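# Align a skewed stack of thin magnetic blocks

## Task

Straighten the misaligned pile of small, flat magnetic blocks until every block sits squarely over the one beneath it, all in a tidy column, and it stays that way once the robot lets go.

## Robot and tools

ROBOT. Two 6-joint arms, left_arm and right_arm, each ending in a parallel two-finger gripper. Each base is on a tilted plate, and one metal frame behind holds both plates. A 'too close' warning treats a plate and its half of the frame as belonging to that arm. Calibrated base positions in the scene frame: left_arm (-0.016, +0.217, +0.081) m, right_arm (+0.012, -0.361, +0.081) m.

FRAME. Scene frame origin is at table-top height, midway between the nominal bases. +z is up, +x points out over the table, and left_arm is on the +y side (this is unrelated to image left and right). Reported hand positions and orientations can be a few cm off, more at long reach. The gripper's fingers point along its own +z and open along its y. end_effector_position is the spot between the pads, about 1 cm behind the fingertips.

ROW FORMAT (shared by execute_actions and move). A row is one flat list of 14 numbers, each in [-1, 1], and always covers both arms: left_arm waist, shoulder, elbow, wrist pitch, wrist yaw, wrist roll, grip, then the same seven for right_arm. The six joint numbers are scaled offsets, not poses. They count from the arm's 'Joint targets' line as it stood when the call began, never from the previous row. 1.0 equals 1.202 rad (waist), 1.258 (shoulder), 1.3 (elbow), 2.073 (wrist pitch), 2.022 (wrist yaw and roll). Zero holds a joint where it is targeted. Joint ranges in rad: waist -2.618 to 3.054, shoulder 0.000 to 3.142, elbow 0.000 to 3.142, wrist pitch -1.571 to 1.571, wrist yaw -1.571 to 1.571, wrist roll -2.094 to 2.094. A request more than 0.059 rad outside a range is refused; real stops may differ by up to 0.059 rad, and hitting one can print 'joint sent to its limit'. The grip number is absolute: +1 fully open, -1 closed.

execute_actions(actions, cameras). actions holds at most one item. [] just looks: it returns every line plus pictures. {"rows": [...], "steps": n} runs up to 15 rows for n control steps (1/30 s each, n at most 15, default 15, at least 6); each row lasts one step and the final row repeats. {"steps": n} alone waits until n steps (up to 300) have passed since the previous result, your reply time included. cameras picks images by name, ["all"] or []; otherwise images come only with the empty look.

move(target, speed, blend, cameras). target is one 14-number row or a list of up to 15 rows, every row counted from the same starting Joint targets. speed, in rad/s (0.01 to 2, default 0.5), caps the joint that travels farthest; one value or one per target. blend (rad) rounds corners between listed targets; 0 stops at each. Paths last at least 0.5 s and stop short past 10 s. Joints move together, so the hand traces a curve; there is no obstacle avoidance. Grip numbers in later targets are applied only after all motion pauses at that target. The extra 'move:' line reports done, off_target (resting more than 0.035 rad away), moving, held or fault, possibly limits=held, and each lagging arm's worst joint and its error. done does not imply no contact.



CAMERAS. cam_head_left, cam_head_right (fixed overhead), cam_left_wrist, cam_right_wrist, each 672x504, with calibration matrices given for the scene frame; wrist images may lag during motion.

TIMING. The last 6 steps of an action run after its result, before the next call. Per step, each joint target may lead the measured angle by at most 0.202 (waist), 0.258 (shoulder), 0.3 (elbow), 0.573 (wrist pitch), 0.522 (yaw, roll) rad, and targets that would jump the hand more than 200 mm are scaled back. To release a push or resync, send 0 joint offsets or command back past Joint positions.

RESULT LINES. end_effector_position (m) and end_effector_quat_wxyz per arm; Joint positions and Joint velocities per arm, each ending with the finger opening in m (0.093 fully open) and its rate; Joint targets (base for next offsets); grip_measured on the -1..+1 scale; joint torques (N m, joints 1-3 wrap at ±28); 'joint command not followed' when the clearance check altered targets; MOTOR HOT at 75 °C, OVER-TEMPERATURE FAULT at 90 °C (that arm folds and goes idle).

GRIPPING. Pads meet at about -0.94; an object of width w mm corresponds to about -0.94 + 0.0208 w. Sending roughly 0.24 below that value grips at full force; keep sending it to hold, and send well above it to release. These blocks are thin (under 5 mm grips weakly) and magnetic, so they may cling to each other; nudging gently with fingertips is an option.

AVOID. Dropping blocks, opening on moving parts, fast contacts, pressing far past contact, arms striking each other, anything leaving the table, holding outstretched poses for long (heat), and any arm stop. Smooth, low-effort, quick motion is preferred. Occasional outside tugs may disturb held or loose items.

Each tool is called after ">>>" as name(argument=value, ...), one argument or row to a line, values as JSON.

## Session

>>> execute_actions(
  actions=[],
  cameras=["all"],
)

Scene clock: 0.00 s of 6600.00 s.
left_arm: end_effector_position=(+0.1918, -0.1604, +0.2330) grip_measured=+1.000 end_effector_quat_wxyz=(+0.314, +0.032, +0.945, -0.080) | right_arm: end_effector_position=(+0.3369, -0.2861, +0.3272) grip_measured=+1.000 end_effector_quat_wxyz=(+0.393, +0.201, +0.895, +0.068)
Joint positions: left_arm=[-1.308 1.979 1.578 -0.89 -0.636 -1.12 0.093] | right_arm=[0.604 1.215 1.184 -0.817 0.561 0.774 0.093]
Joint velocities: within noise
Joint torques (N m): no reading
Motor temperatures (°C): left_arm=[30 47 45 46 32 29 34] | right_arm=[29 43 43 40 32 33 31]
Heat: left arm: 47 °C; right arm: 43 °C.
Joint targets: left_arm=[-1.309 1.963 1.591 -0.883 -0.639 -1.120] | right_arm=[0.604 1.212 1.193 -0.822 0.563 0.774]

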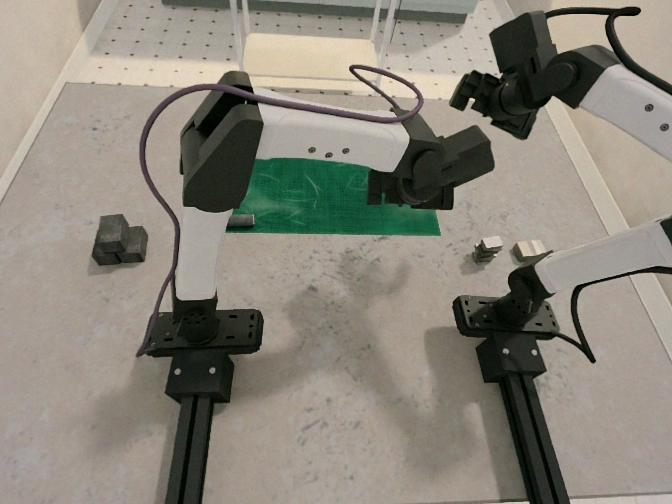

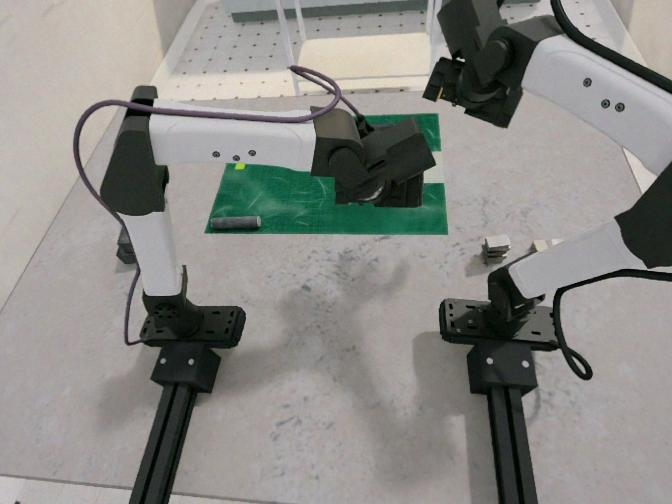

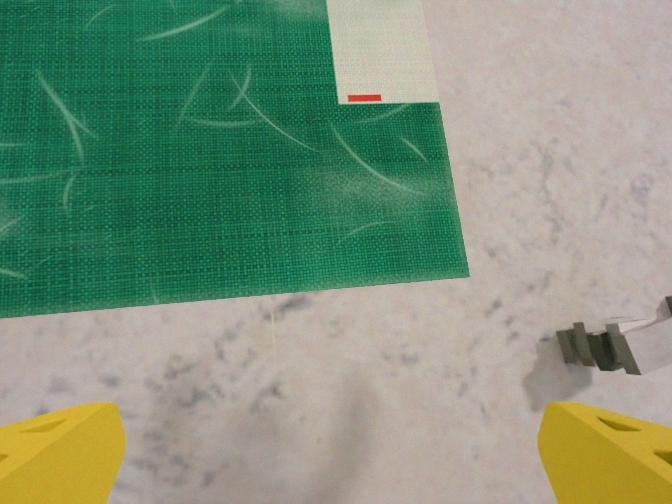

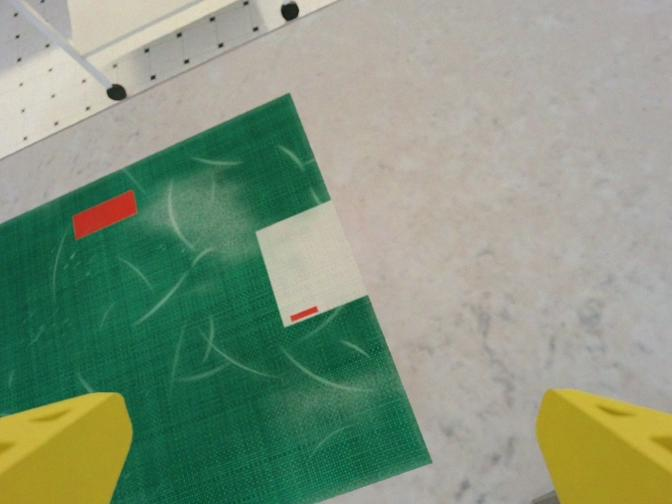

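>>> zoom_image(
  camera="cam_head_left",
  region=[440, 210, 580, 300],
)

>>> zoom_image(
  camera="cam_head_right",
  region=[450, 210, 590, 300],
)

>>> zoom_image(
  camera="cam_left_wrist",
  region=[504, 260, 672, 420],
)

>>> zoom_image(
  camera="cam_head_left",
  region=[70, 190, 290, 290],
)

Scaled by 3.600 from the camera's 672x504 image, which has a finer 960x720 frame.

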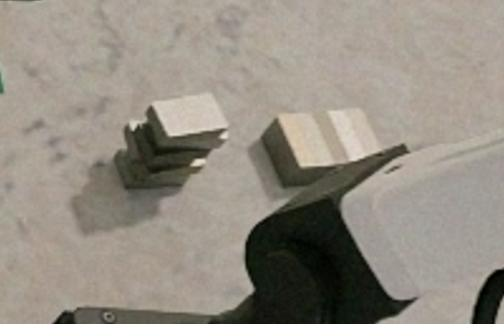

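Scaled by 3.600 from the camera's 672x504 image, which has a finer 960x720 frame.

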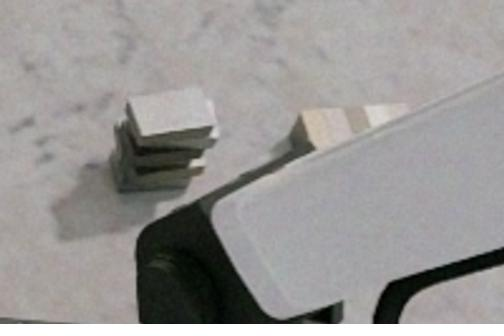

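Scaled by 3.000 from the camera's 672x504 image, which has a finer 960x720 frame.

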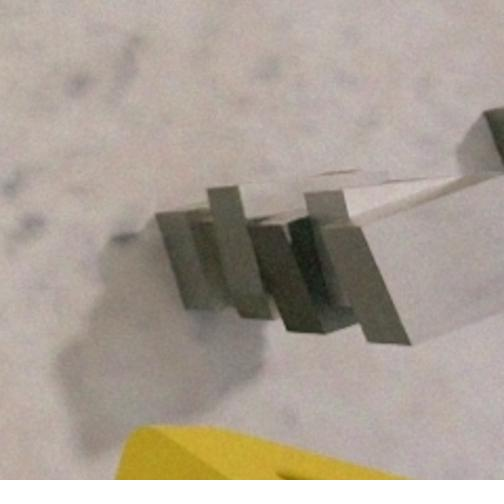

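Scaled by 2.291 from the camera's 672x504 image, which has a finer 960x720 frame.

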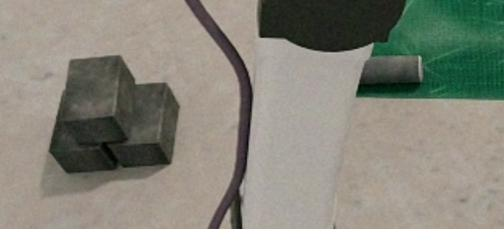

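>>> move(
  target=[0,0,0,0,0,0,1,-0.4609,-0.0564,-0.2631,-0.2002,-0.2139,-0.3828,1],
  speed=0.6,
)

Scene clock: 7.07 s of 6600.00 s.
left_arm: end_effector_position=(+0.1918, -0.1604, +0.2330) grip_measured=+1.000 end_effector_quat_wxyz=(+0.314, +0.032, +0.945, -0.080) | right_arm: end_effector_position=(+0.2004, -0.3861, +0.1704) grip_measured=+1.000 end_effector_quat_wxyz=(+0.015, -0.022, +1.000, -0.004)
Joint positions: left_arm=[-1.308 1.979 1.578 -0.89 -0.636 -1.12 0.093] | right_arm=[0.058 1.155 0.861 -1.205 0.14 0.008 0.093]
Joint torques (N m): left_arm=[-1.02 -10.73 7.94 0.84 -0.4 -0.03] | right_arm=[-0.54 -3.55 4.44 0.13 -0.01 -0.06]
Joint targets: left_arm=[-1.309 1.963 1.591 -0.883 -0.639 -1.120] | right_arm=[0.050 1.141 0.851 -1.237 0.131 0.000]
Kept back: nothing.
move: done
camera_calibration:
cam_right_wrist: T_world_to_cam=[[0.0334171, -0.999382, 0.0108651, -0.395393], [-0.918168, -0.0264038, 0.39531, 0.145534], [-0.394779, -0.0231861, -0.918483, 0.305778], [0, 0, 0, 1]]

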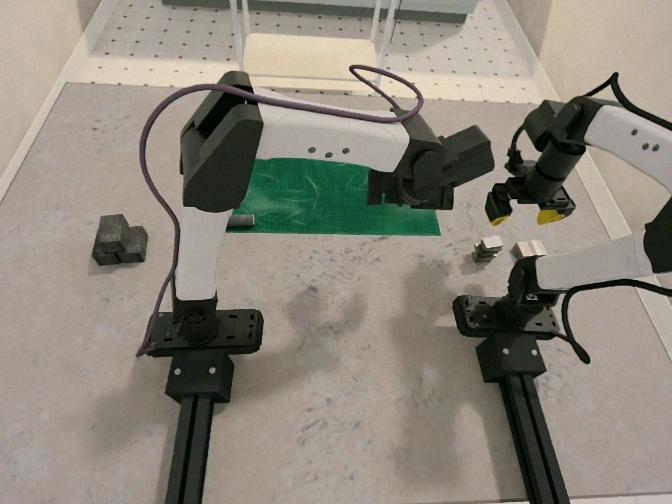

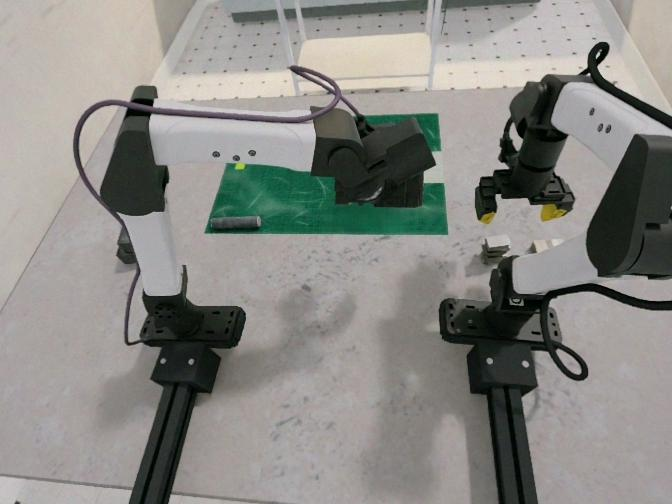

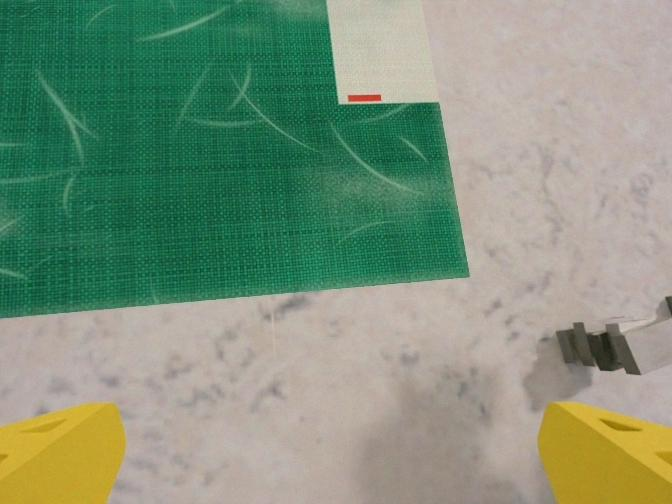

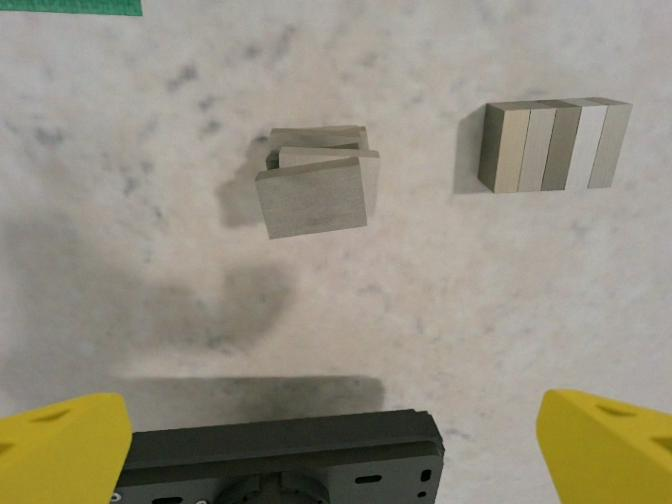

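>>> zoom_image(
  camera="cam_right_wrist",
  region=[200, 80, 440, 260],
)

>>> zoom_image(
  camera="cam_head_left",
  region=[455, 220, 555, 290],
)

>>> zoom_image(
  camera="cam_head_right",
  region=[460, 220, 560, 290],
)

>>> zoom_image(
  camera="cam_left_wrist",
  region=[532, 280, 672, 400],
)

Scaled by 2.100 from the camera's 672x504 image, which has a finer 960x720 frame.

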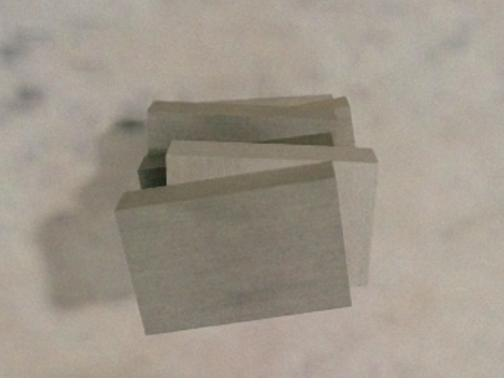

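Scaled by 5.040 from the camera's 672x504 image, which has a finer 960x720 frame.

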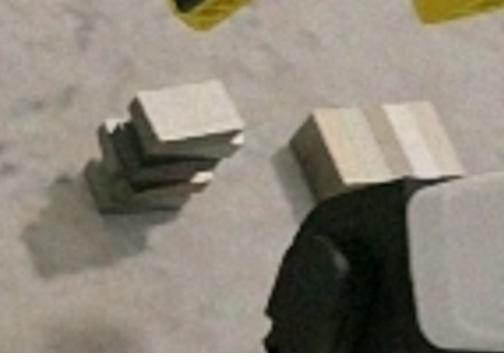

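Scaled by 5.040 from the camera's 672x504 image, which has a finer 960x720 frame.

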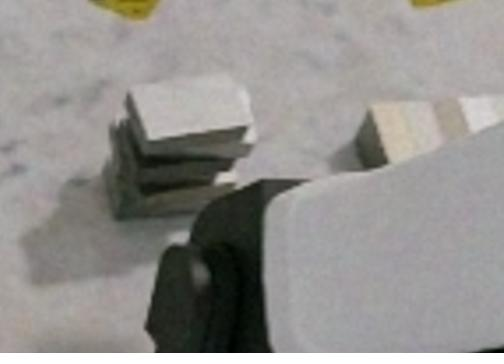

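Scaled by 3.600 from the camera's 672x504 image, which has a finer 960x720 frame.

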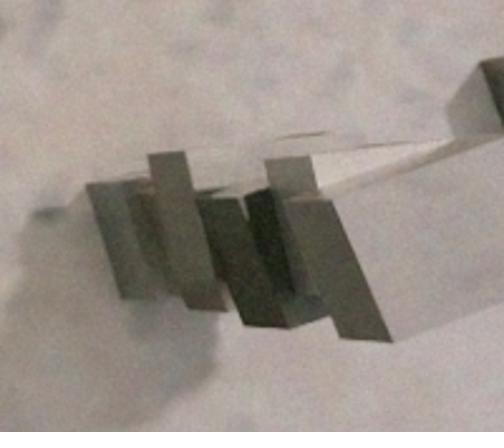

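>>> zoom_image(
  camera="cam_right_wrist",
  region=[245, 115, 395, 250],
)

>>> zoom_image(
  camera="cam_left_wrist",
  region=[550, 285, 672, 385],
)

>>> zoom_image(
  camera="cam_head_left",
  region=[465, 230, 515, 270],
)

Scaled by 3.360 from the camera's 672x504 image, which has a finer 960x720 frame.

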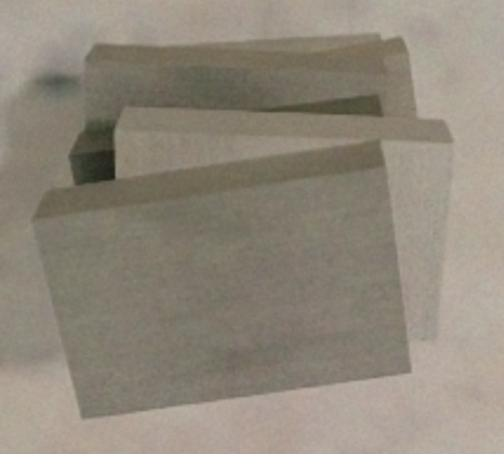

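Scaled by 4.131 from the camera's 672x504 image, which has a finer 960x720 frame.

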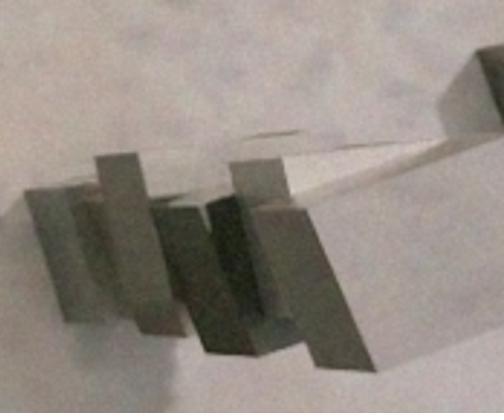

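Scaled by 10.080 from the camera's 672x504 image, which has a finer 960x720 frame.

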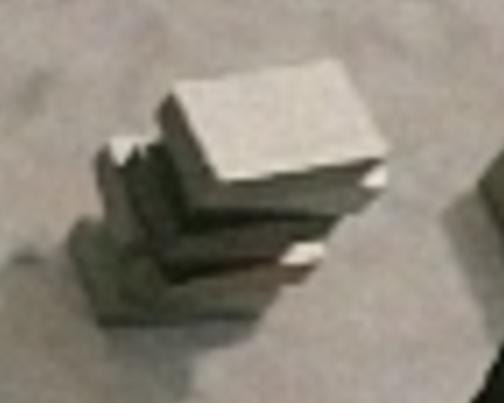

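>>> zoom_image(
  camera="cam_right_wrist",
  region=[440, 80, 650, 210],
)

Scaled by 2.400 from the camera's 672x504 image, which has a finer 960x720 frame.

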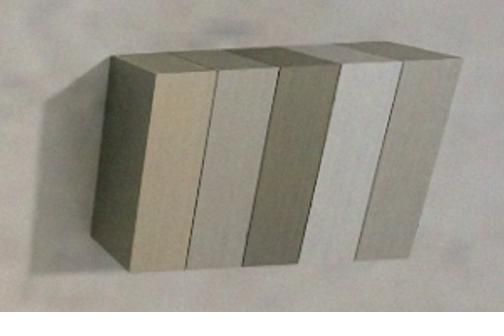

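>>> zoom_image(
  camera="cam_right_wrist",
  region=[0, 360, 672, 504],
)

Region (0, 360, 672, 504) is 672x144 pixels. A region can be at most 504 by 504 pixels.

>>> zoom_image(
  camera="cam_right_wrist",
  region=[0, 360, 180, 504],
)

>>> zoom_image(
  camera="cam_right_wrist",
  region=[492, 360, 672, 504],
)

Scaled by 2.800 from the camera's 672x504 image, which has a finer 960x720 frame.

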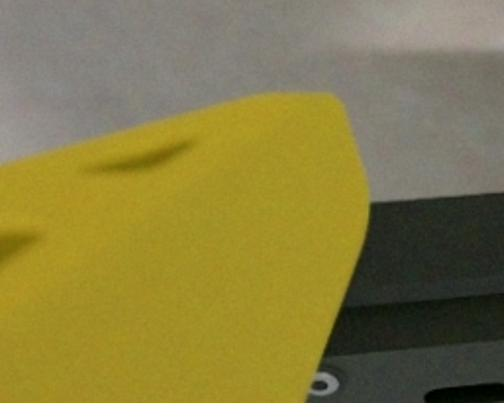

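Scaled by 2.800 from the camera's 672x504 image, which has a finer 960x720 frame.

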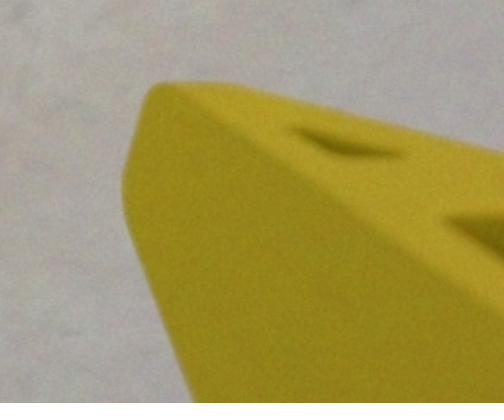

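>>> move(
  target=[0,0,0,0,0,0,1,-0.0206,0.1773,-0.1014,0.1727,-0.0008,-0.0264,1],
  speed=0.4,
)

Scene clock: 19.77 s of 6600.00 s.
left_arm: end_effector_position=(+0.1918, -0.1604, +0.2330) grip_measured=+1.000 end_effector_quat_wxyz=(+0.314, +0.032, +0.945, -0.080) | right_arm: end_effector_position=(+0.2257, -0.3809, +0.1041) grip_measured=+1.000 end_effector_quat_wxyz=(+0.007, -0.038, +0.999, -0.004)
Joint positions: left_arm=[-1.308 1.979 1.578 -0.89 -0.636 -1.12 0.093] | right_arm=[0.034 1.355 0.73 -0.886 0.138 -0.046 0.093]
Joint torques (N m): left_arm=[-0.95 -10.66 7.98 0.85 -0.39 -0.02] | right_arm=[-0.28 -2.55 3.9 0.56 -0.01 -0.1]
Motor temperatures (°C): left_arm=[30 53 47 46 32 29 33] | right_arm=[29 43 44 40 32 32 31]
Heat: left arm: 53 °C; right arm: 44 °C.
Joint targets: left_arm=[-1.309 1.963 1.591 -0.883 -0.639 -1.120] | right_arm=[0.025 1.364 0.719 -0.879 0.129 -0.054]
Kept back: nothing.
move: done
camera_calibration:
cam_right_wrist: T_world_to_cam=[[0.0648179, -0.997835, 0.0111494, -0.396785], [-0.910427, -0.0545582, 0.410057, 0.181109], [-0.408561, -0.0367298, -0.911992, 0.25225], [0, 0, 0, 1]]

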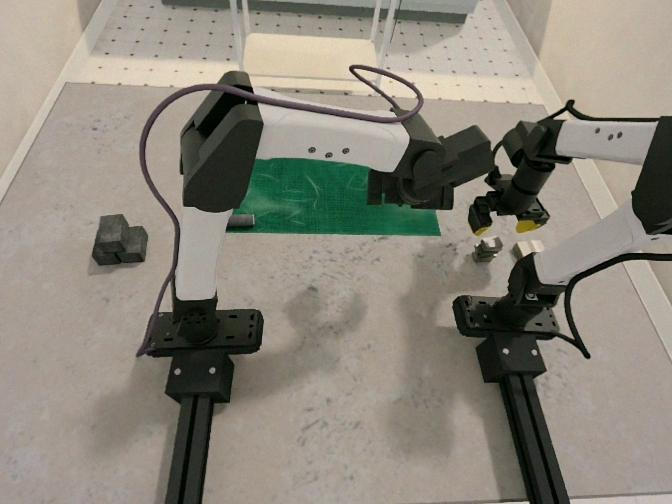

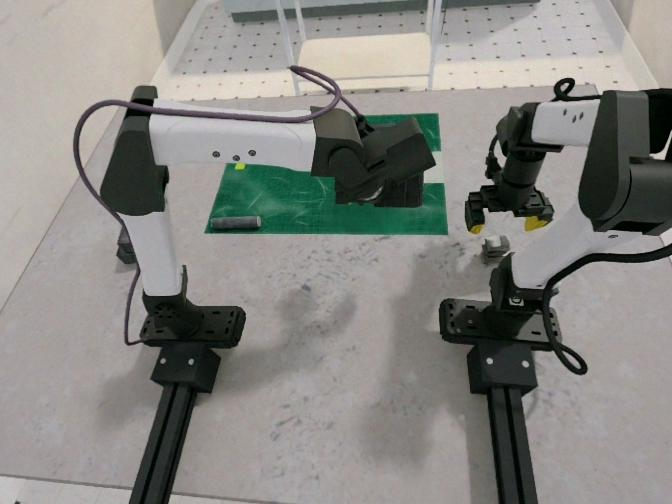

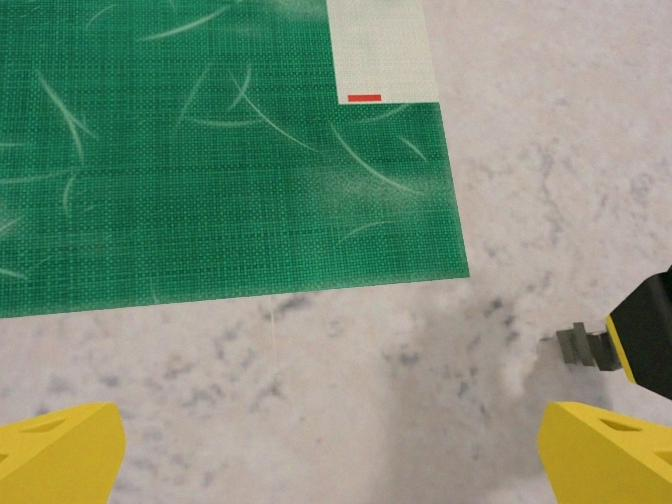

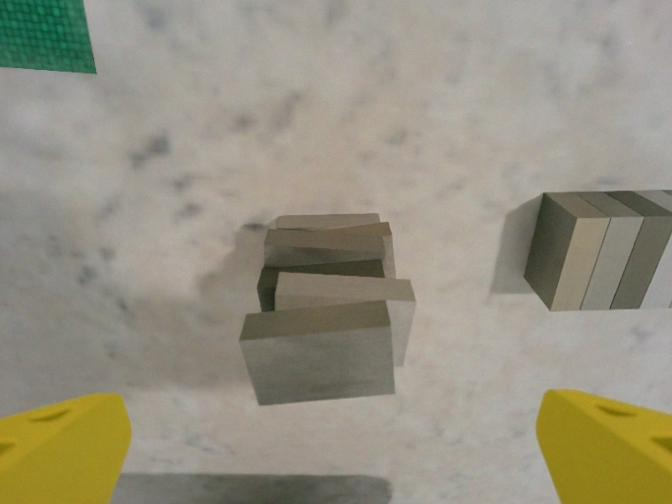

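>>> zoom_image(
  camera="cam_right_wrist",
  region=[220, 195, 440, 415],
)

>>> zoom_image(
  camera="cam_right_wrist",
  region=[510, 170, 672, 330],
)

Scaled by 2.291 from the camera's 672x504 image, which has a finer 960x720 frame.

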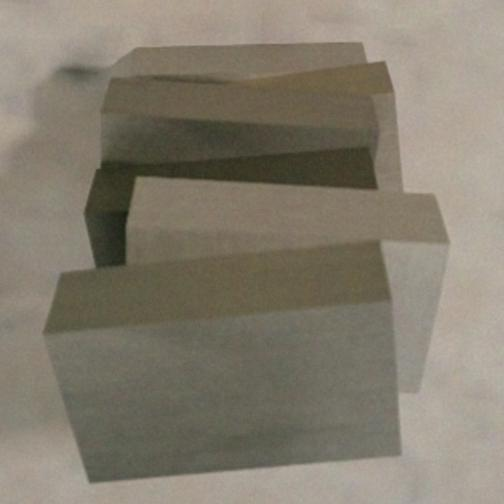

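Scaled by 3.111 from the camera's 672x504 image, which has a finer 960x720 frame.

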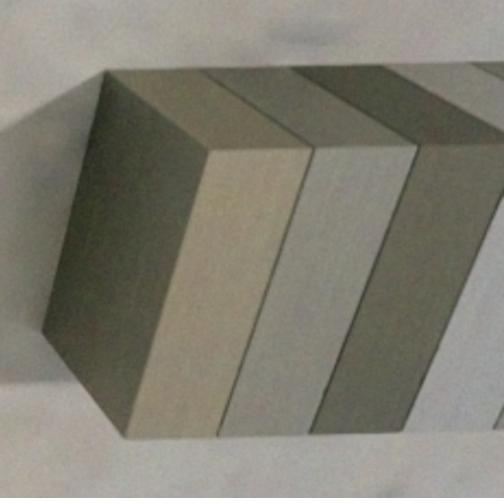

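>>> zoom_image(
  camera="cam_head_left",
  region=[450, 150, 570, 250],
)

>>> zoom_image(
  camera="cam_head_right",
  region=[450, 160, 570, 260],
)

>>> zoom_image(
  camera="cam_left_wrist",
  region=[532, 260, 672, 400],
)

Scaled by 4.200 from the camera's 672x504 image, which has a finer 960x720 frame.

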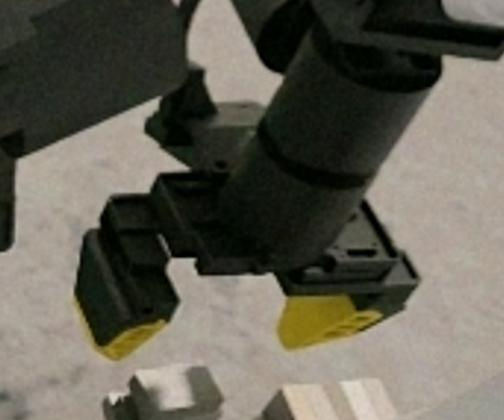

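Scaled by 4.200 from the camera's 672x504 image, which has a finer 960x720 frame.

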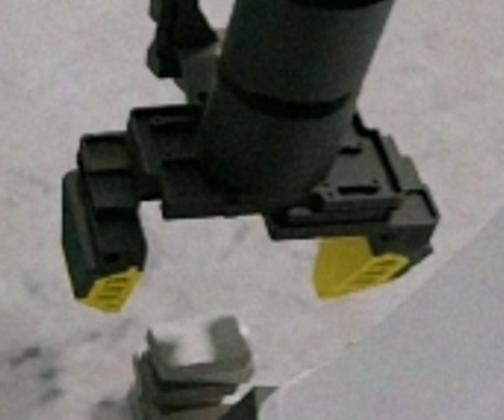

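Scaled by 3.600 from the camera's 672x504 image, which has a finer 960x720 frame.

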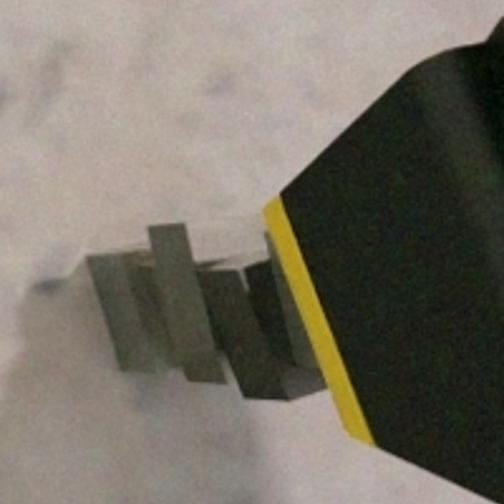

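>>> move(
  target=[0,0,0,0,0,0,1,-0.0326,0.1184,-0.0982,0.1359,-0.0008,-0.0198,1],
  speed=0.2,
)

Scene clock: 38.17 s of 6600.00 s.
left_arm: end_effector_position=(+0.1918, -0.1604, +0.2330) grip_measured=+1.000 end_effector_quat_wxyz=(+0.314, +0.032, +0.945, -0.080) | right_arm: end_effector_position=(+0.2277, -0.3819, +0.0490) grip_measured=+1.000 end_effector_quat_wxyz=(+0.008, -0.038, +0.999, -0.005)
Joint positions: left_arm=[-1.308 1.979 1.578 -0.89 -0.636 -1.12 0.093] | right_arm=[-0.006 1.502 0.602 -0.604 0.136 -0.086 0.093]
Joint torques (N m): left_arm=[-1.05 -10.73 7.9 0.83 -0.39 -0.04] | right_arm=[-0.2 -3.02 3.14 0.6 0.03 -0.08]
Joint targets: left_arm=[-1.309 1.963 1.591 -0.883 -0.639 -1.120] | right_arm=[-0.015 1.513 0.591 -0.597 0.127 -0.094]
Kept back: nothing.
move: done
camera_calibration:
cam_right_wrist: T_world_to_cam=[[0.0651285, -0.997807, 0.0117919, -0.397411], [-0.910848, -0.0546178, 0.409112, 0.205585], [-0.407571, -0.0373855, -0.912408, 0.20231], [0, 0, 0, 1]]

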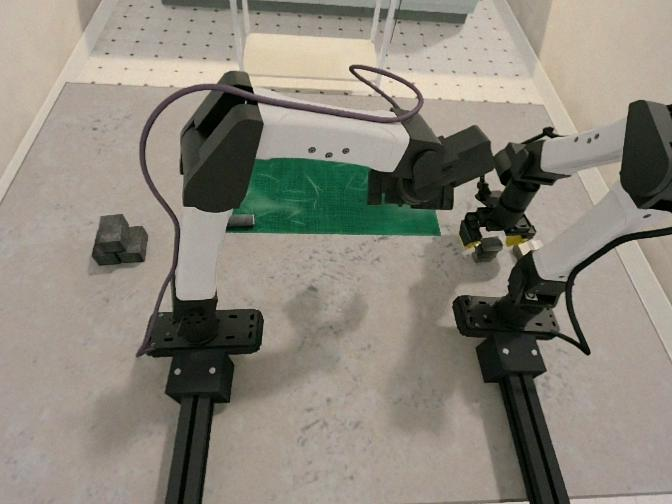

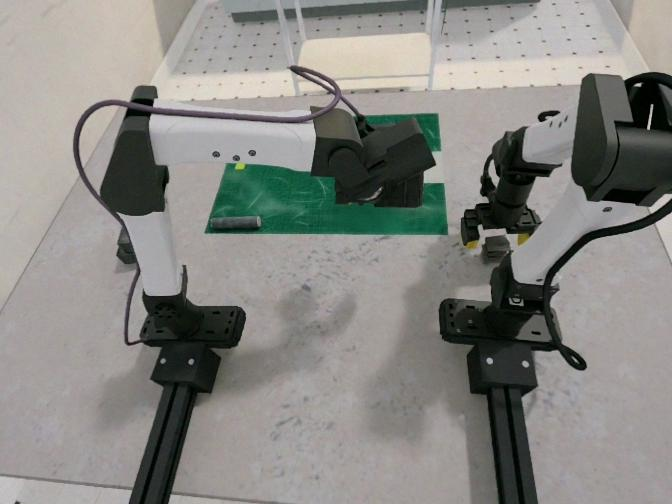

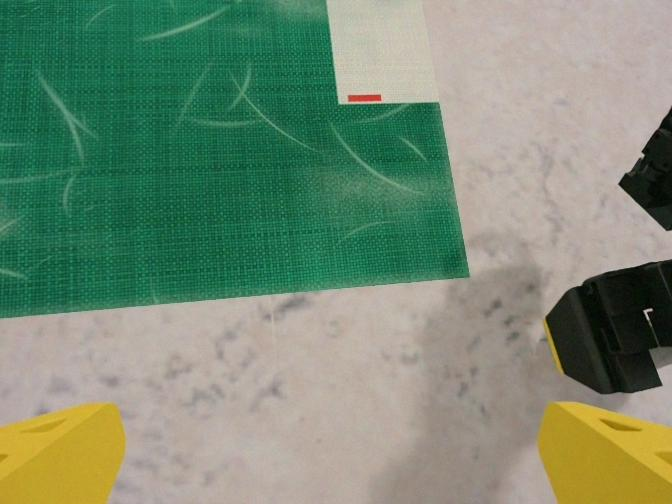

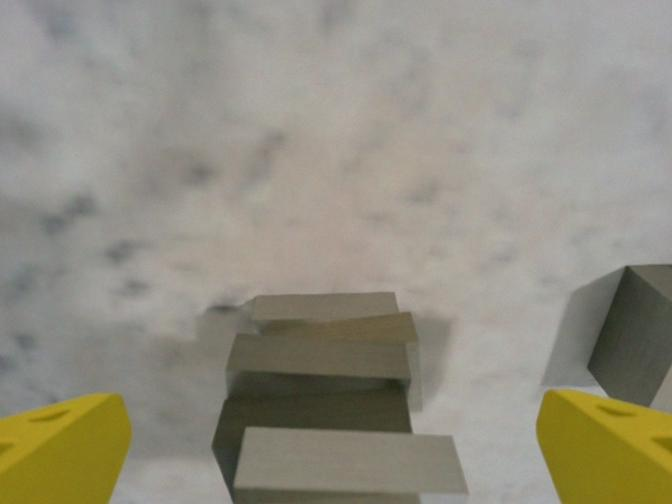

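>>> zoom_image(
  camera="cam_right_wrist",
  region=[100, 280, 340, 504],
)

>>> zoom_image(
  camera="cam_right_wrist",
  region=[330, 280, 570, 504],
)

Scaled by 2.100 from the camera's 672x504 image, which has a finer 960x720 frame.

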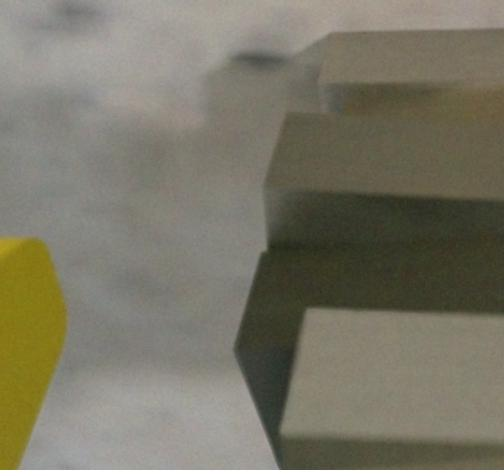

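Scaled by 2.100 from the camera's 672x504 image, which has a finer 960x720 frame.

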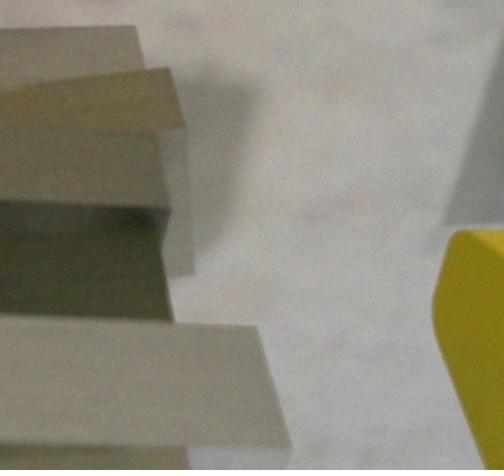

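>>> move(
  target=[0,0,0,0,0,0,1,-0.0108,0.0016,-0.0228,0.0082,-0.0045,-0.0064,1],
  speed=0.2,
  cameras=["cam_right_wrist"],
)

Scene clock: 40.67 s of 6600.00 s.
left_arm: end_effector_position=(+0.1918, -0.1604, +0.2330) grip_measured=+1.000 end_effector_quat_wxyz=(+0.314, +0.032, +0.945, -0.080) | right_arm: end_effector_position=(+0.2196, -0.3823, +0.0431) grip_measured=+1.000 end_effector_quat_wxyz=(+0.001, -0.039, +0.999, +0.000)
Joint positions: left_arm=[-1.308 1.979 1.578 -0.89 -0.636 -1.12 0.093] | right_arm=[-0.019 1.502 0.572 -0.587 0.127 -0.099 0.093]
Joint torques (N m): left_arm=[-1.02 -10.7 7.98 0.85 -0.4 -0.02] | right_arm=[-0.35 -2.7 3.06 0.53 -0.02 -0.08]
Joint targets: left_arm=[-1.309 1.963 1.591 -0.883 -0.639 -1.120] | right_arm=[-0.027 1.515 0.562 -0.580 0.118 -0.106]
Kept back: nothing.
move: done
camera_calibration:
cam_right_wrist: T_world_to_cam=[[0.0665943, -0.997776, 0.00271971, -0.397176], [-0.905091, -0.0592605, 0.421069, 0.196981], [-0.419972, -0.0305024, -0.907024, 0.198742], [0, 0, 0, 1]]
Images, in order: cam_right_wrist.

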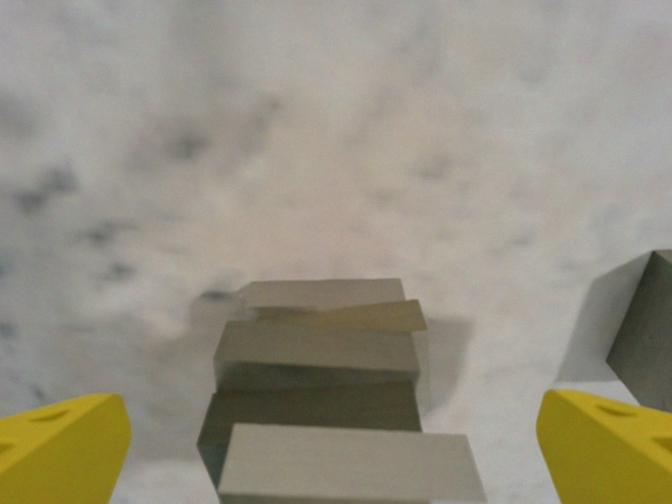

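>>> zoom_image(
  camera="cam_right_wrist",
  region=[100, 264, 340, 504],
)

>>> zoom_image(
  camera="cam_right_wrist",
  region=[330, 264, 570, 504],
)

Scaled by 2.100 from the camera's 672x504 image, which has a finer 960x720 frame.

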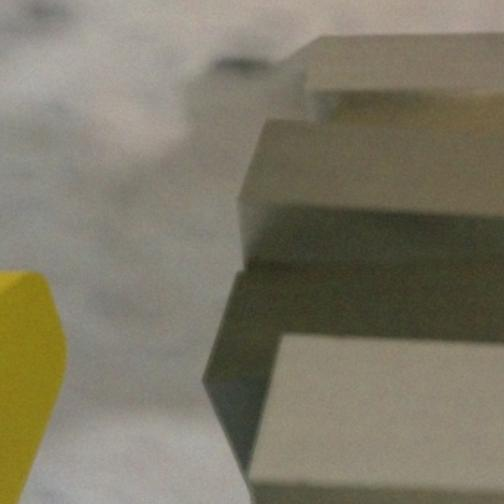

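Scaled by 2.100 from the camera's 672x504 image, which has a finer 960x720 frame.

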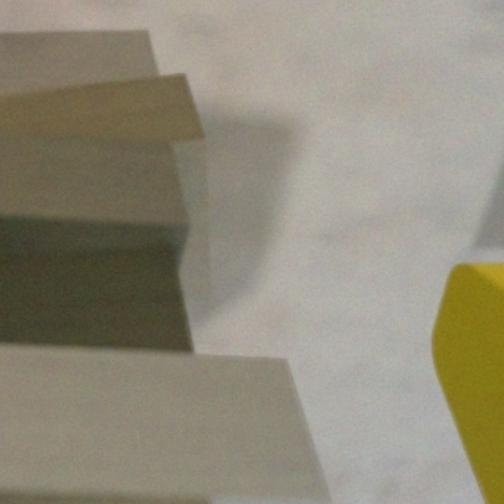

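>>> execute_actions(
  actions=[
    {"rows":[[0,0,0,0,0,0,1,0,0,0,0,0,0,0.96],[0,0,0,0,0,0,1,0,0,0,0,0,0,0.92],[0,0,0,0,0,0,1,0,0,0,0,0,0,0.87],[0,0,0,0,0,0,1,0,0,0,0,0,0,0.82],[0,0,0,0,0,0,1,0,0,0,0,0,0,0.76],[0,0,0,0,0,0,1,0,0,0,0,0,0,0.70],[0,0,0,0,0,0,1,0,0,0,0,0,0,0.64],[0,0,0,0,0,0,1,0,0,0,0,0,0,0.58],[0,0,0,0,0,0,1,0,0,0,0,0,0,0.52],[0,0,0,0,0,0,1,0,0,0,0,0,0,0.46],[0,0,0,0,0,0,1,0,0,0,0,0,0,0.40],[0,0,0,0,0,0,1,0,0,0,0,0,0,0.34],[0,0,0,0,0,0,1,0,0,0,0,0,0,0.29],[0,0,0,0,0,0,1,0,0,0,0,0,0,0.25],[0,0,0,0,0,0,1,0,0,0,0,0,0,0.22]],"steps":15},
  ],
)

>>> execute_actions(
  actions=[],
  cameras=["cam_right_wrist"],
)

Scene clock: 41.77 s of 6600.00 s.
left_arm: end_effector_position=(+0.1918, -0.1604, +0.2330) grip_measured=+1.000 end_effector_quat_wxyz=(+0.314, +0.032, +0.945, -0.080) | right_arm: end_effector_position=(+0.2198, -0.3823, +0.0431) grip_measured=+0.552 end_effector_quat_wxyz=(+0.001, -0.039, +0.999, +0.000)
Joint positions: left_arm=[-1.308 1.979 1.578 -0.89 -0.636 -1.12 0.093] | right_arm=[-0.019 1.502 0.572 -0.586 0.127 -0.099 0.072]
Joint velocities: left_arm=[within noise] | right_arm=[-0.002 -0.017 -0.022 0.11 0.095 -0.066 -0.069]
Joint torques (N m): left_arm=[-1.01 -10.66 7.9 0.86 -0.39 -0.04] | right_arm=[-0.27 -2.62 3.07 0.54 0.01 -0.09]
Joint targets: left_arm=[-1.309 1.963 1.591 -0.883 -0.639 -1.120] | right_arm=[-0.027 1.515 0.562 -0.580 0.118 -0.106]
Steps of this call (1-24: nothing new was sent; 25-33: this action's first 9). Readings (joint positions of left_arm | right_arm):
25: [-1.308 1.979 1.578 -0.890 -0.636 -1.120] | [-0.019 1.502 0.572 -0.586 0.127 -0.099]
26: [-1.308 1.979 1.578 -0.890 -0.636 -1.120] | [-0.019 1.502 0.572 -0.586 0.127 -0.099]
28: [-1.308 1.979 1.578 -0.890 -0.636 -1.120] | [-0.019 1.502 0.572 -0.586 0.127 -0.099]
32: [-1.308 1.979 1.578 -0.890 -0.636 -1.120] | [-0.019 1.502 0.572 -0.586 0.127 -0.099]
33: the state above

Scene clock: 41.97 s of 6600.00 s.
left_arm: end_effector_position=(+0.1918, -0.1604, +0.2330) grip_measured=+1.000 end_effector_quat_wxyz=(+0.314, +0.032, +0.945, -0.080) | right_arm: end_effector_position=(+0.2198, -0.3823, +0.0431) grip_measured=+0.239 end_effector_quat_wxyz=(+0.001, -0.039, +0.999, +0.000)
Joint positions: left_arm=[-1.308 1.979 1.578 -0.89 -0.636 -1.12 0.093] | right_arm=[-0.019 1.502 0.572 -0.586 0.127 -0.099 0.057]
Joint velocities: left_arm=[within noise] | right_arm=[-0.012 -0.022 -0.022 -0.081 -0.022 -0.007 -0.039]
Joint torques (N m): left_arm=[-1.06 -10.63 7.99 0.88 -0.37 -0.04] | right_arm=[-0.35 -2.52 3 0.51 0 -0.11]
Motor temperatures (°C): left_arm=[30 57 48 45 32 29 33] | right_arm=[29 43 43 38 31 32 31]
Heat: left arm: 57 °C; right arm: 43 °C.
Joint targets: left_arm=[-1.309 1.963 1.591 -0.883 -0.639 -1.120] | right_arm=[-0.027 1.515 0.562 -0.580 0.118 -0.106]
Steps of this call (1-6: your previous action's last 6). Readings (joint positions of left_arm | right_arm):
1: [-1.308 1.979 1.578 -0.890 -0.636 -1.120] | [-0.019 1.502 0.572 -0.586 0.127 -0.099]
2: [-1.308 1.979 1.578 -0.890 -0.636 -1.120] | [-0.019 1.502 0.572 -0.586 0.127 -0.099]
4: [-1.308 1.979 1.578 -0.890 -0.636 -1.120] | [-0.019 1.502 0.572 -0.586 0.127 -0.099]
6: the state above
camera_calibration:
cam_right_wrist: T_world_to_cam=[[0.0672581, -0.997733, 0.00240793, -0.397243], [-0.905372, -0.0600176, 0.420355, 0.196955], [-0.419258, -0.0304524, -0.907356, 0.198699], [0, 0, 0, 1]] pos_world=[0.288341, -0.378471, 0.0984562]
Images, in order (width x height): cam_right_wrist 672x504.

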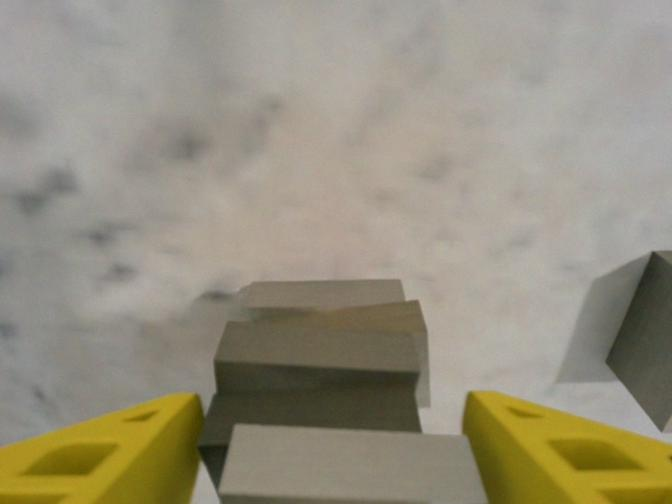

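>>> execute_actions(
  actions=[
    {"rows":[[0,0,0,0,0,0,1,0,0,0,0,0,0,0.21],[0,0,0,0,0,0,1,0,0,0,0,0,0,0.20],[0,0,0,0,0,0,1,0,0,0,0,0,0,0.19],[0,0,0,0,0,0,1,0,0,0,0,0,0,0.18],[0,0,0,0,0,0,1,0,0,0,0,0,0,0.17],[0,0,0,0,0,0,1,0,0,0,0,0,0,0.16],[0,0,0,0,0,0,1,0,0,0,0,0,0,0.15],[0,0,0,0,0,0,1,0,0,0,0,0,0,0.14],[0,0,0,0,0,0,1,0,0,0,0,0,0,0.13],[0,0,0,0,0,0,1,0,0,0,0,0,0,0.12],[0,0,0,0,0,0,1,0,0,0,0,0,0,0.11],[0,0,0,0,0,0,1,0,0,0,0,0,0,0.10],[0,0,0,0,0,0,1,0,0,0,0,0,0,0.09],[0,0,0,0,0,0,1,0,0,0,0,0,0,0.08],[0,0,0,0,0,0,1,0,0,0,0,0,0,0.07]],"steps":15},
  ],
)

>>> execute_actions(
  actions=[],
  cameras=["cam_right_wrist"],
)

Scene clock: 42.73 s of 6600.00 s.
left_arm: end_effector_position=(+0.1918, -0.1604, +0.2330) grip_measured=+1.000 end_effector_quat_wxyz=(+0.314, +0.032, +0.945, -0.080) | right_arm: end_effector_position=(+0.2198, -0.3822, +0.0431) grip_measured=+0.138 end_effector_quat_wxyz=(+0.001, -0.039, +0.999, +0.000)
Joint positions: left_arm=[-1.308 1.979 1.578 -0.89 -0.636 -1.12 0.093] | right_arm=[-0.019 1.502 0.572 -0.586 0.126 -0.099 0.052]
Joint velocities: left_arm=[within noise] | right_arm=[-0.012 0.002 0.022 -0.007 -0.007 0.037 -0.013]
Joint torques (N m): left_arm=[-1.03 -10.69 7.95 0.86 -0.38 -0.01] | right_arm=[-0.28 -2.71 3.11 0.53 0.06 -0.09]
Joint targets: left_arm=[-1.309 1.963 1.591 -0.883 -0.639 -1.120] | right_arm=[-0.027 1.515 0.562 -0.580 0.118 -0.106]
Steps of this call (1-14: toward your last target; 15-23: this action's first 9). Readings (joint positions of left_arm | right_arm):
15: [-1.308 1.979 1.578 -0.890 -0.636 -1.120] | [-0.019 1.502 0.572 -0.586 0.127 -0.099]
16: [-1.308 1.979 1.578 -0.890 -0.636 -1.120] | [-0.019 1.502 0.572 -0.586 0.127 -0.099]
18: [-1.308 1.979 1.578 -0.890 -0.636 -1.120] | [-0.019 1.502 0.572 -0.586 0.127 -0.099]
22: [-1.308 1.979 1.578 -0.890 -0.636 -1.120] | [-0.019 1.502 0.572 -0.586 0.127 -0.099]
23: the state above

Scene clock: 42.93 s of 6600.00 s.
left_arm: end_effector_position=(+0.1918, -0.1604, +0.2330) grip_measured=+1.000 end_effector_quat_wxyz=(+0.314, +0.032, +0.945, -0.080) | right_arm: end_effector_position=(+0.2199, -0.3817, +0.0431) grip_measured=+0.078 end_effector_quat_wxyz=(+0.002, -0.039, +0.999, +0.002)
Joint positions: left_arm=[-1.308 1.979 1.578 -0.89 -0.636 -1.12 0.093] | right_arm=[-0.019 1.502 0.572 -0.586 0.123 -0.099 0.049]
Joint velocities: left_arm=[within noise] | right_arm=[-0.002 -0.032 -0.007 -0.051 -0.007 -0.037 -0.013]
Joint torques (N m): left_arm=[-1.06 -10.7 7.92 0.85 -0.36 -0.01] | right_arm=[-0.25 -2.66 3.07 0.53 0.12 -0.08]
Motor temperatures (°C): left_arm=[30 57 48 45 32 29 33] | right_arm=[29 43 43 38 31 32 31]
Heat: left arm: 57 °C; right arm: 43 °C.
Joint targets: left_arm=[-1.309 1.963 1.591 -0.883 -0.639 -1.120] | right_arm=[-0.027 1.515 0.562 -0.580 0.118 -0.106]
Steps of this call (1-6: your previous action's last 6). Readings (joint positions of left_arm | right_arm):
1: [-1.308 1.979 1.578 -0.890 -0.636 -1.120] | [-0.019 1.502 0.572 -0.586 0.126 -0.099]
2: [-1.308 1.979 1.578 -0.890 -0.636 -1.120] | [-0.019 1.502 0.572 -0.586 0.125 -0.099]
4: [-1.308 1.979 1.578 -0.890 -0.636 -1.120] | [-0.019 1.502 0.572 -0.586 0.125 -0.099]
6: the state above
camera_calibration:
cam_right_wrist: T_world_to_cam=[[0.0672203, -0.997738, -0.000978653, -0.396523], [-0.905564, -0.061422, 0.419739, 0.196616], [-0.41885, -0.0273288, -0.907644, 0.199876], [0, 0, 0, 1]] pos_world=[0.288421, -0.378087, 0.0985012]
Images, in order (width x height): cam_right_wrist 672x504.

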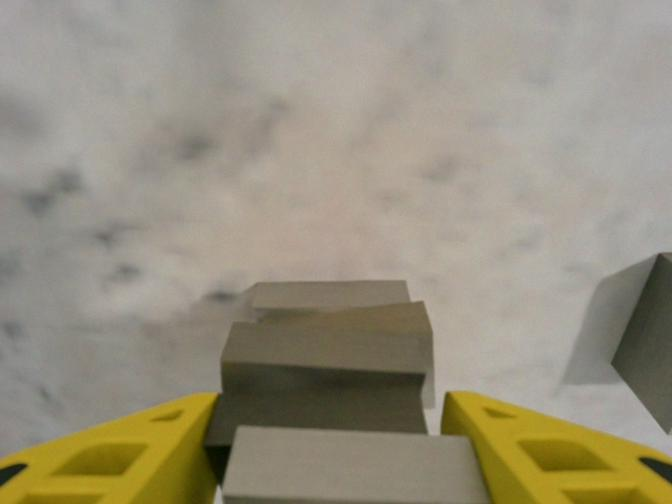

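>>> execute_actions(
  actions=[
    {"rows":[[0,0,0,0,0,0,1,0,0,0,0,0,0,0.06],[0,0,0,0,0,0,1,0,0,0,0,0,0,0.05],[0,0,0,0,0,0,1,0,0,0,0,0,0,0.04],[0,0,0,0,0,0,1,0,0,0,0,0,0,0.03],[0,0,0,0,0,0,1,0,0,0,0,0,0,0.02],[0,0,0,0,0,0,1,0,0,0,0,0,0,0.01],[0,0,0,0,0,0,1,0,0,0,0,0,0,0.0],[0,0,0,0,0,0,1,0,0,0,0,0,0,-0.01],[0,0,0,0,0,0,1,0,0,0,0,0,0,-0.02],[0,0,0,0,0,0,1,0,0,0,0,0,0,-0.03],[0,0,0,0,0,0,1,0,0,0,0,0,0,-0.04],[0,0,0,0,0,0,1,0,0,0,0,0,0,-0.05],[0,0,0,0,0,0,1,0,0,0,0,0,0,-0.06],[0,0,0,0,0,0,1,0,0,0,0,0,0,-0.07],[0,0,0,0,0,0,1,0,0,0,0,0,0,-0.08]],"steps":15},
  ],
)

>>> execute_actions(
  actions=[],
  cameras=["cam_right_wrist"],
)

Scene clock: 43.63 s of 6600.00 s.
left_arm: end_effector_position=(+0.1918, -0.1604, +0.2330) grip_measured=+1.000 end_effector_quat_wxyz=(+0.314, +0.032, +0.945, -0.080) | right_arm: end_effector_position=(+0.2199, -0.3798, +0.0431) grip_measured=-0.012 end_effector_quat_wxyz=(+0.002, -0.039, +0.999, +0.007)
Joint positions: left_arm=[-1.308 1.979 1.578 -0.89 -0.636 -1.12 0.093] | right_arm=[-0.019 1.502 0.572 -0.586 0.112 -0.099 0.045]
Joint velocities: left_arm=[within noise] | right_arm=[0.002 -0.007 -0.012 0.007 -0.051 0.066 -0.013]
Joint torques (N m): left_arm=[-0.99 -10.59 7.87 0.87 -0.39 -0.05] | right_arm=[-0.29 -2.65 3.04 0.55 0.29 -0.12]
Joint targets: left_arm=[-1.309 1.963 1.591 -0.883 -0.639 -1.120] | right_arm=[-0.027 1.515 0.562 -0.580 0.119 -0.106]
Steps of this call (1-12: toward your last target; 13-21: this action's first 9). Readings (joint positions of left_arm | right_arm):
13: [-1.308 1.979 1.578 -0.890 -0.636 -1.120] | [-0.019 1.502 0.572 -0.586 0.122 -0.099]
14: [-1.308 1.979 1.578 -0.890 -0.636 -1.120] | [-0.019 1.502 0.572 -0.586 0.121 -0.099]
16: [-1.308 1.979 1.578 -0.890 -0.636 -1.120] | [-0.019 1.502 0.572 -0.586 0.118 -0.099]
20: [-1.308 1.979 1.578 -0.890 -0.636 -1.120] | [-0.019 1.502 0.572 -0.586 0.114 -0.099]
21: the state above

Scene clock: 43.83 s of 6600.00 s.
left_arm: end_effector_position=(+0.1918, -0.1604, +0.2330) grip_measured=+1.000 end_effector_quat_wxyz=(+0.314, +0.032, +0.945, -0.080) | right_arm: end_effector_position=(+0.2199, -0.3797, +0.0431) grip_measured=-0.069 end_effector_quat_wxyz=(+0.002, -0.039, +0.999, +0.008)
Joint positions: left_arm=[-1.308 1.979 1.578 -0.89 -0.636 -1.12 0.093] | right_arm=[-0.019 1.502 0.572 -0.586 0.111 -0.099 0.042]
Joint velocities: left_arm=[within noise] | right_arm=[-0.017 -0.012 -0.002 -0.037 0.066 0.051 -0.012]
Joint torques (N m): left_arm=[-1.02 -10.69 7.9 0.84 -0.41 -0.01] | right_arm=[-0.18 -2.76 2.95 0.53 0.11 -0.11]
Motor temperatures (°C): left_arm=[30 57 48 45 32 29 33] | right_arm=[29 43 43 38 31 32 31]
Heat: left arm: 57 °C; right arm: 43 °C.
Joint targets: left_arm=[-1.309 1.963 1.591 -0.883 -0.639 -1.120] | right_arm=[-0.027 1.515 0.562 -0.580 0.118 -0.106]
Steps of this call (1-6: your previous action's last 6). Readings (joint positions of left_arm | right_arm):
1: [-1.308 1.979 1.578 -0.890 -0.636 -1.120] | [-0.019 1.502 0.572 -0.586 0.112 -0.099]
2: [-1.308 1.979 1.578 -0.890 -0.636 -1.120] | [-0.019 1.502 0.572 -0.586 0.111 -0.099]
4: [-1.308 1.979 1.578 -0.890 -0.636 -1.120] | [-0.019 1.502 0.572 -0.586 0.111 -0.099]
6: the state above
camera_calibration:
cam_right_wrist: T_world_to_cam=[[0.0672624, -0.997649, -0.0131377, -0.393927], [-0.90567, -0.0665751, 0.418724, 0.194884], [-0.418614, -0.016266, -0.908018, 0.204133], [0, 0, 0, 1]] pos_world=[0.28845, -0.376706, 0.0985788]
Images, in order (width x height): cam_right_wrist 672x504.

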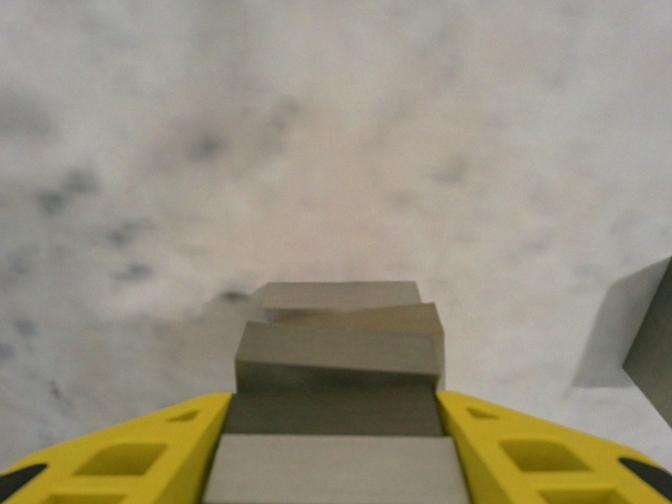

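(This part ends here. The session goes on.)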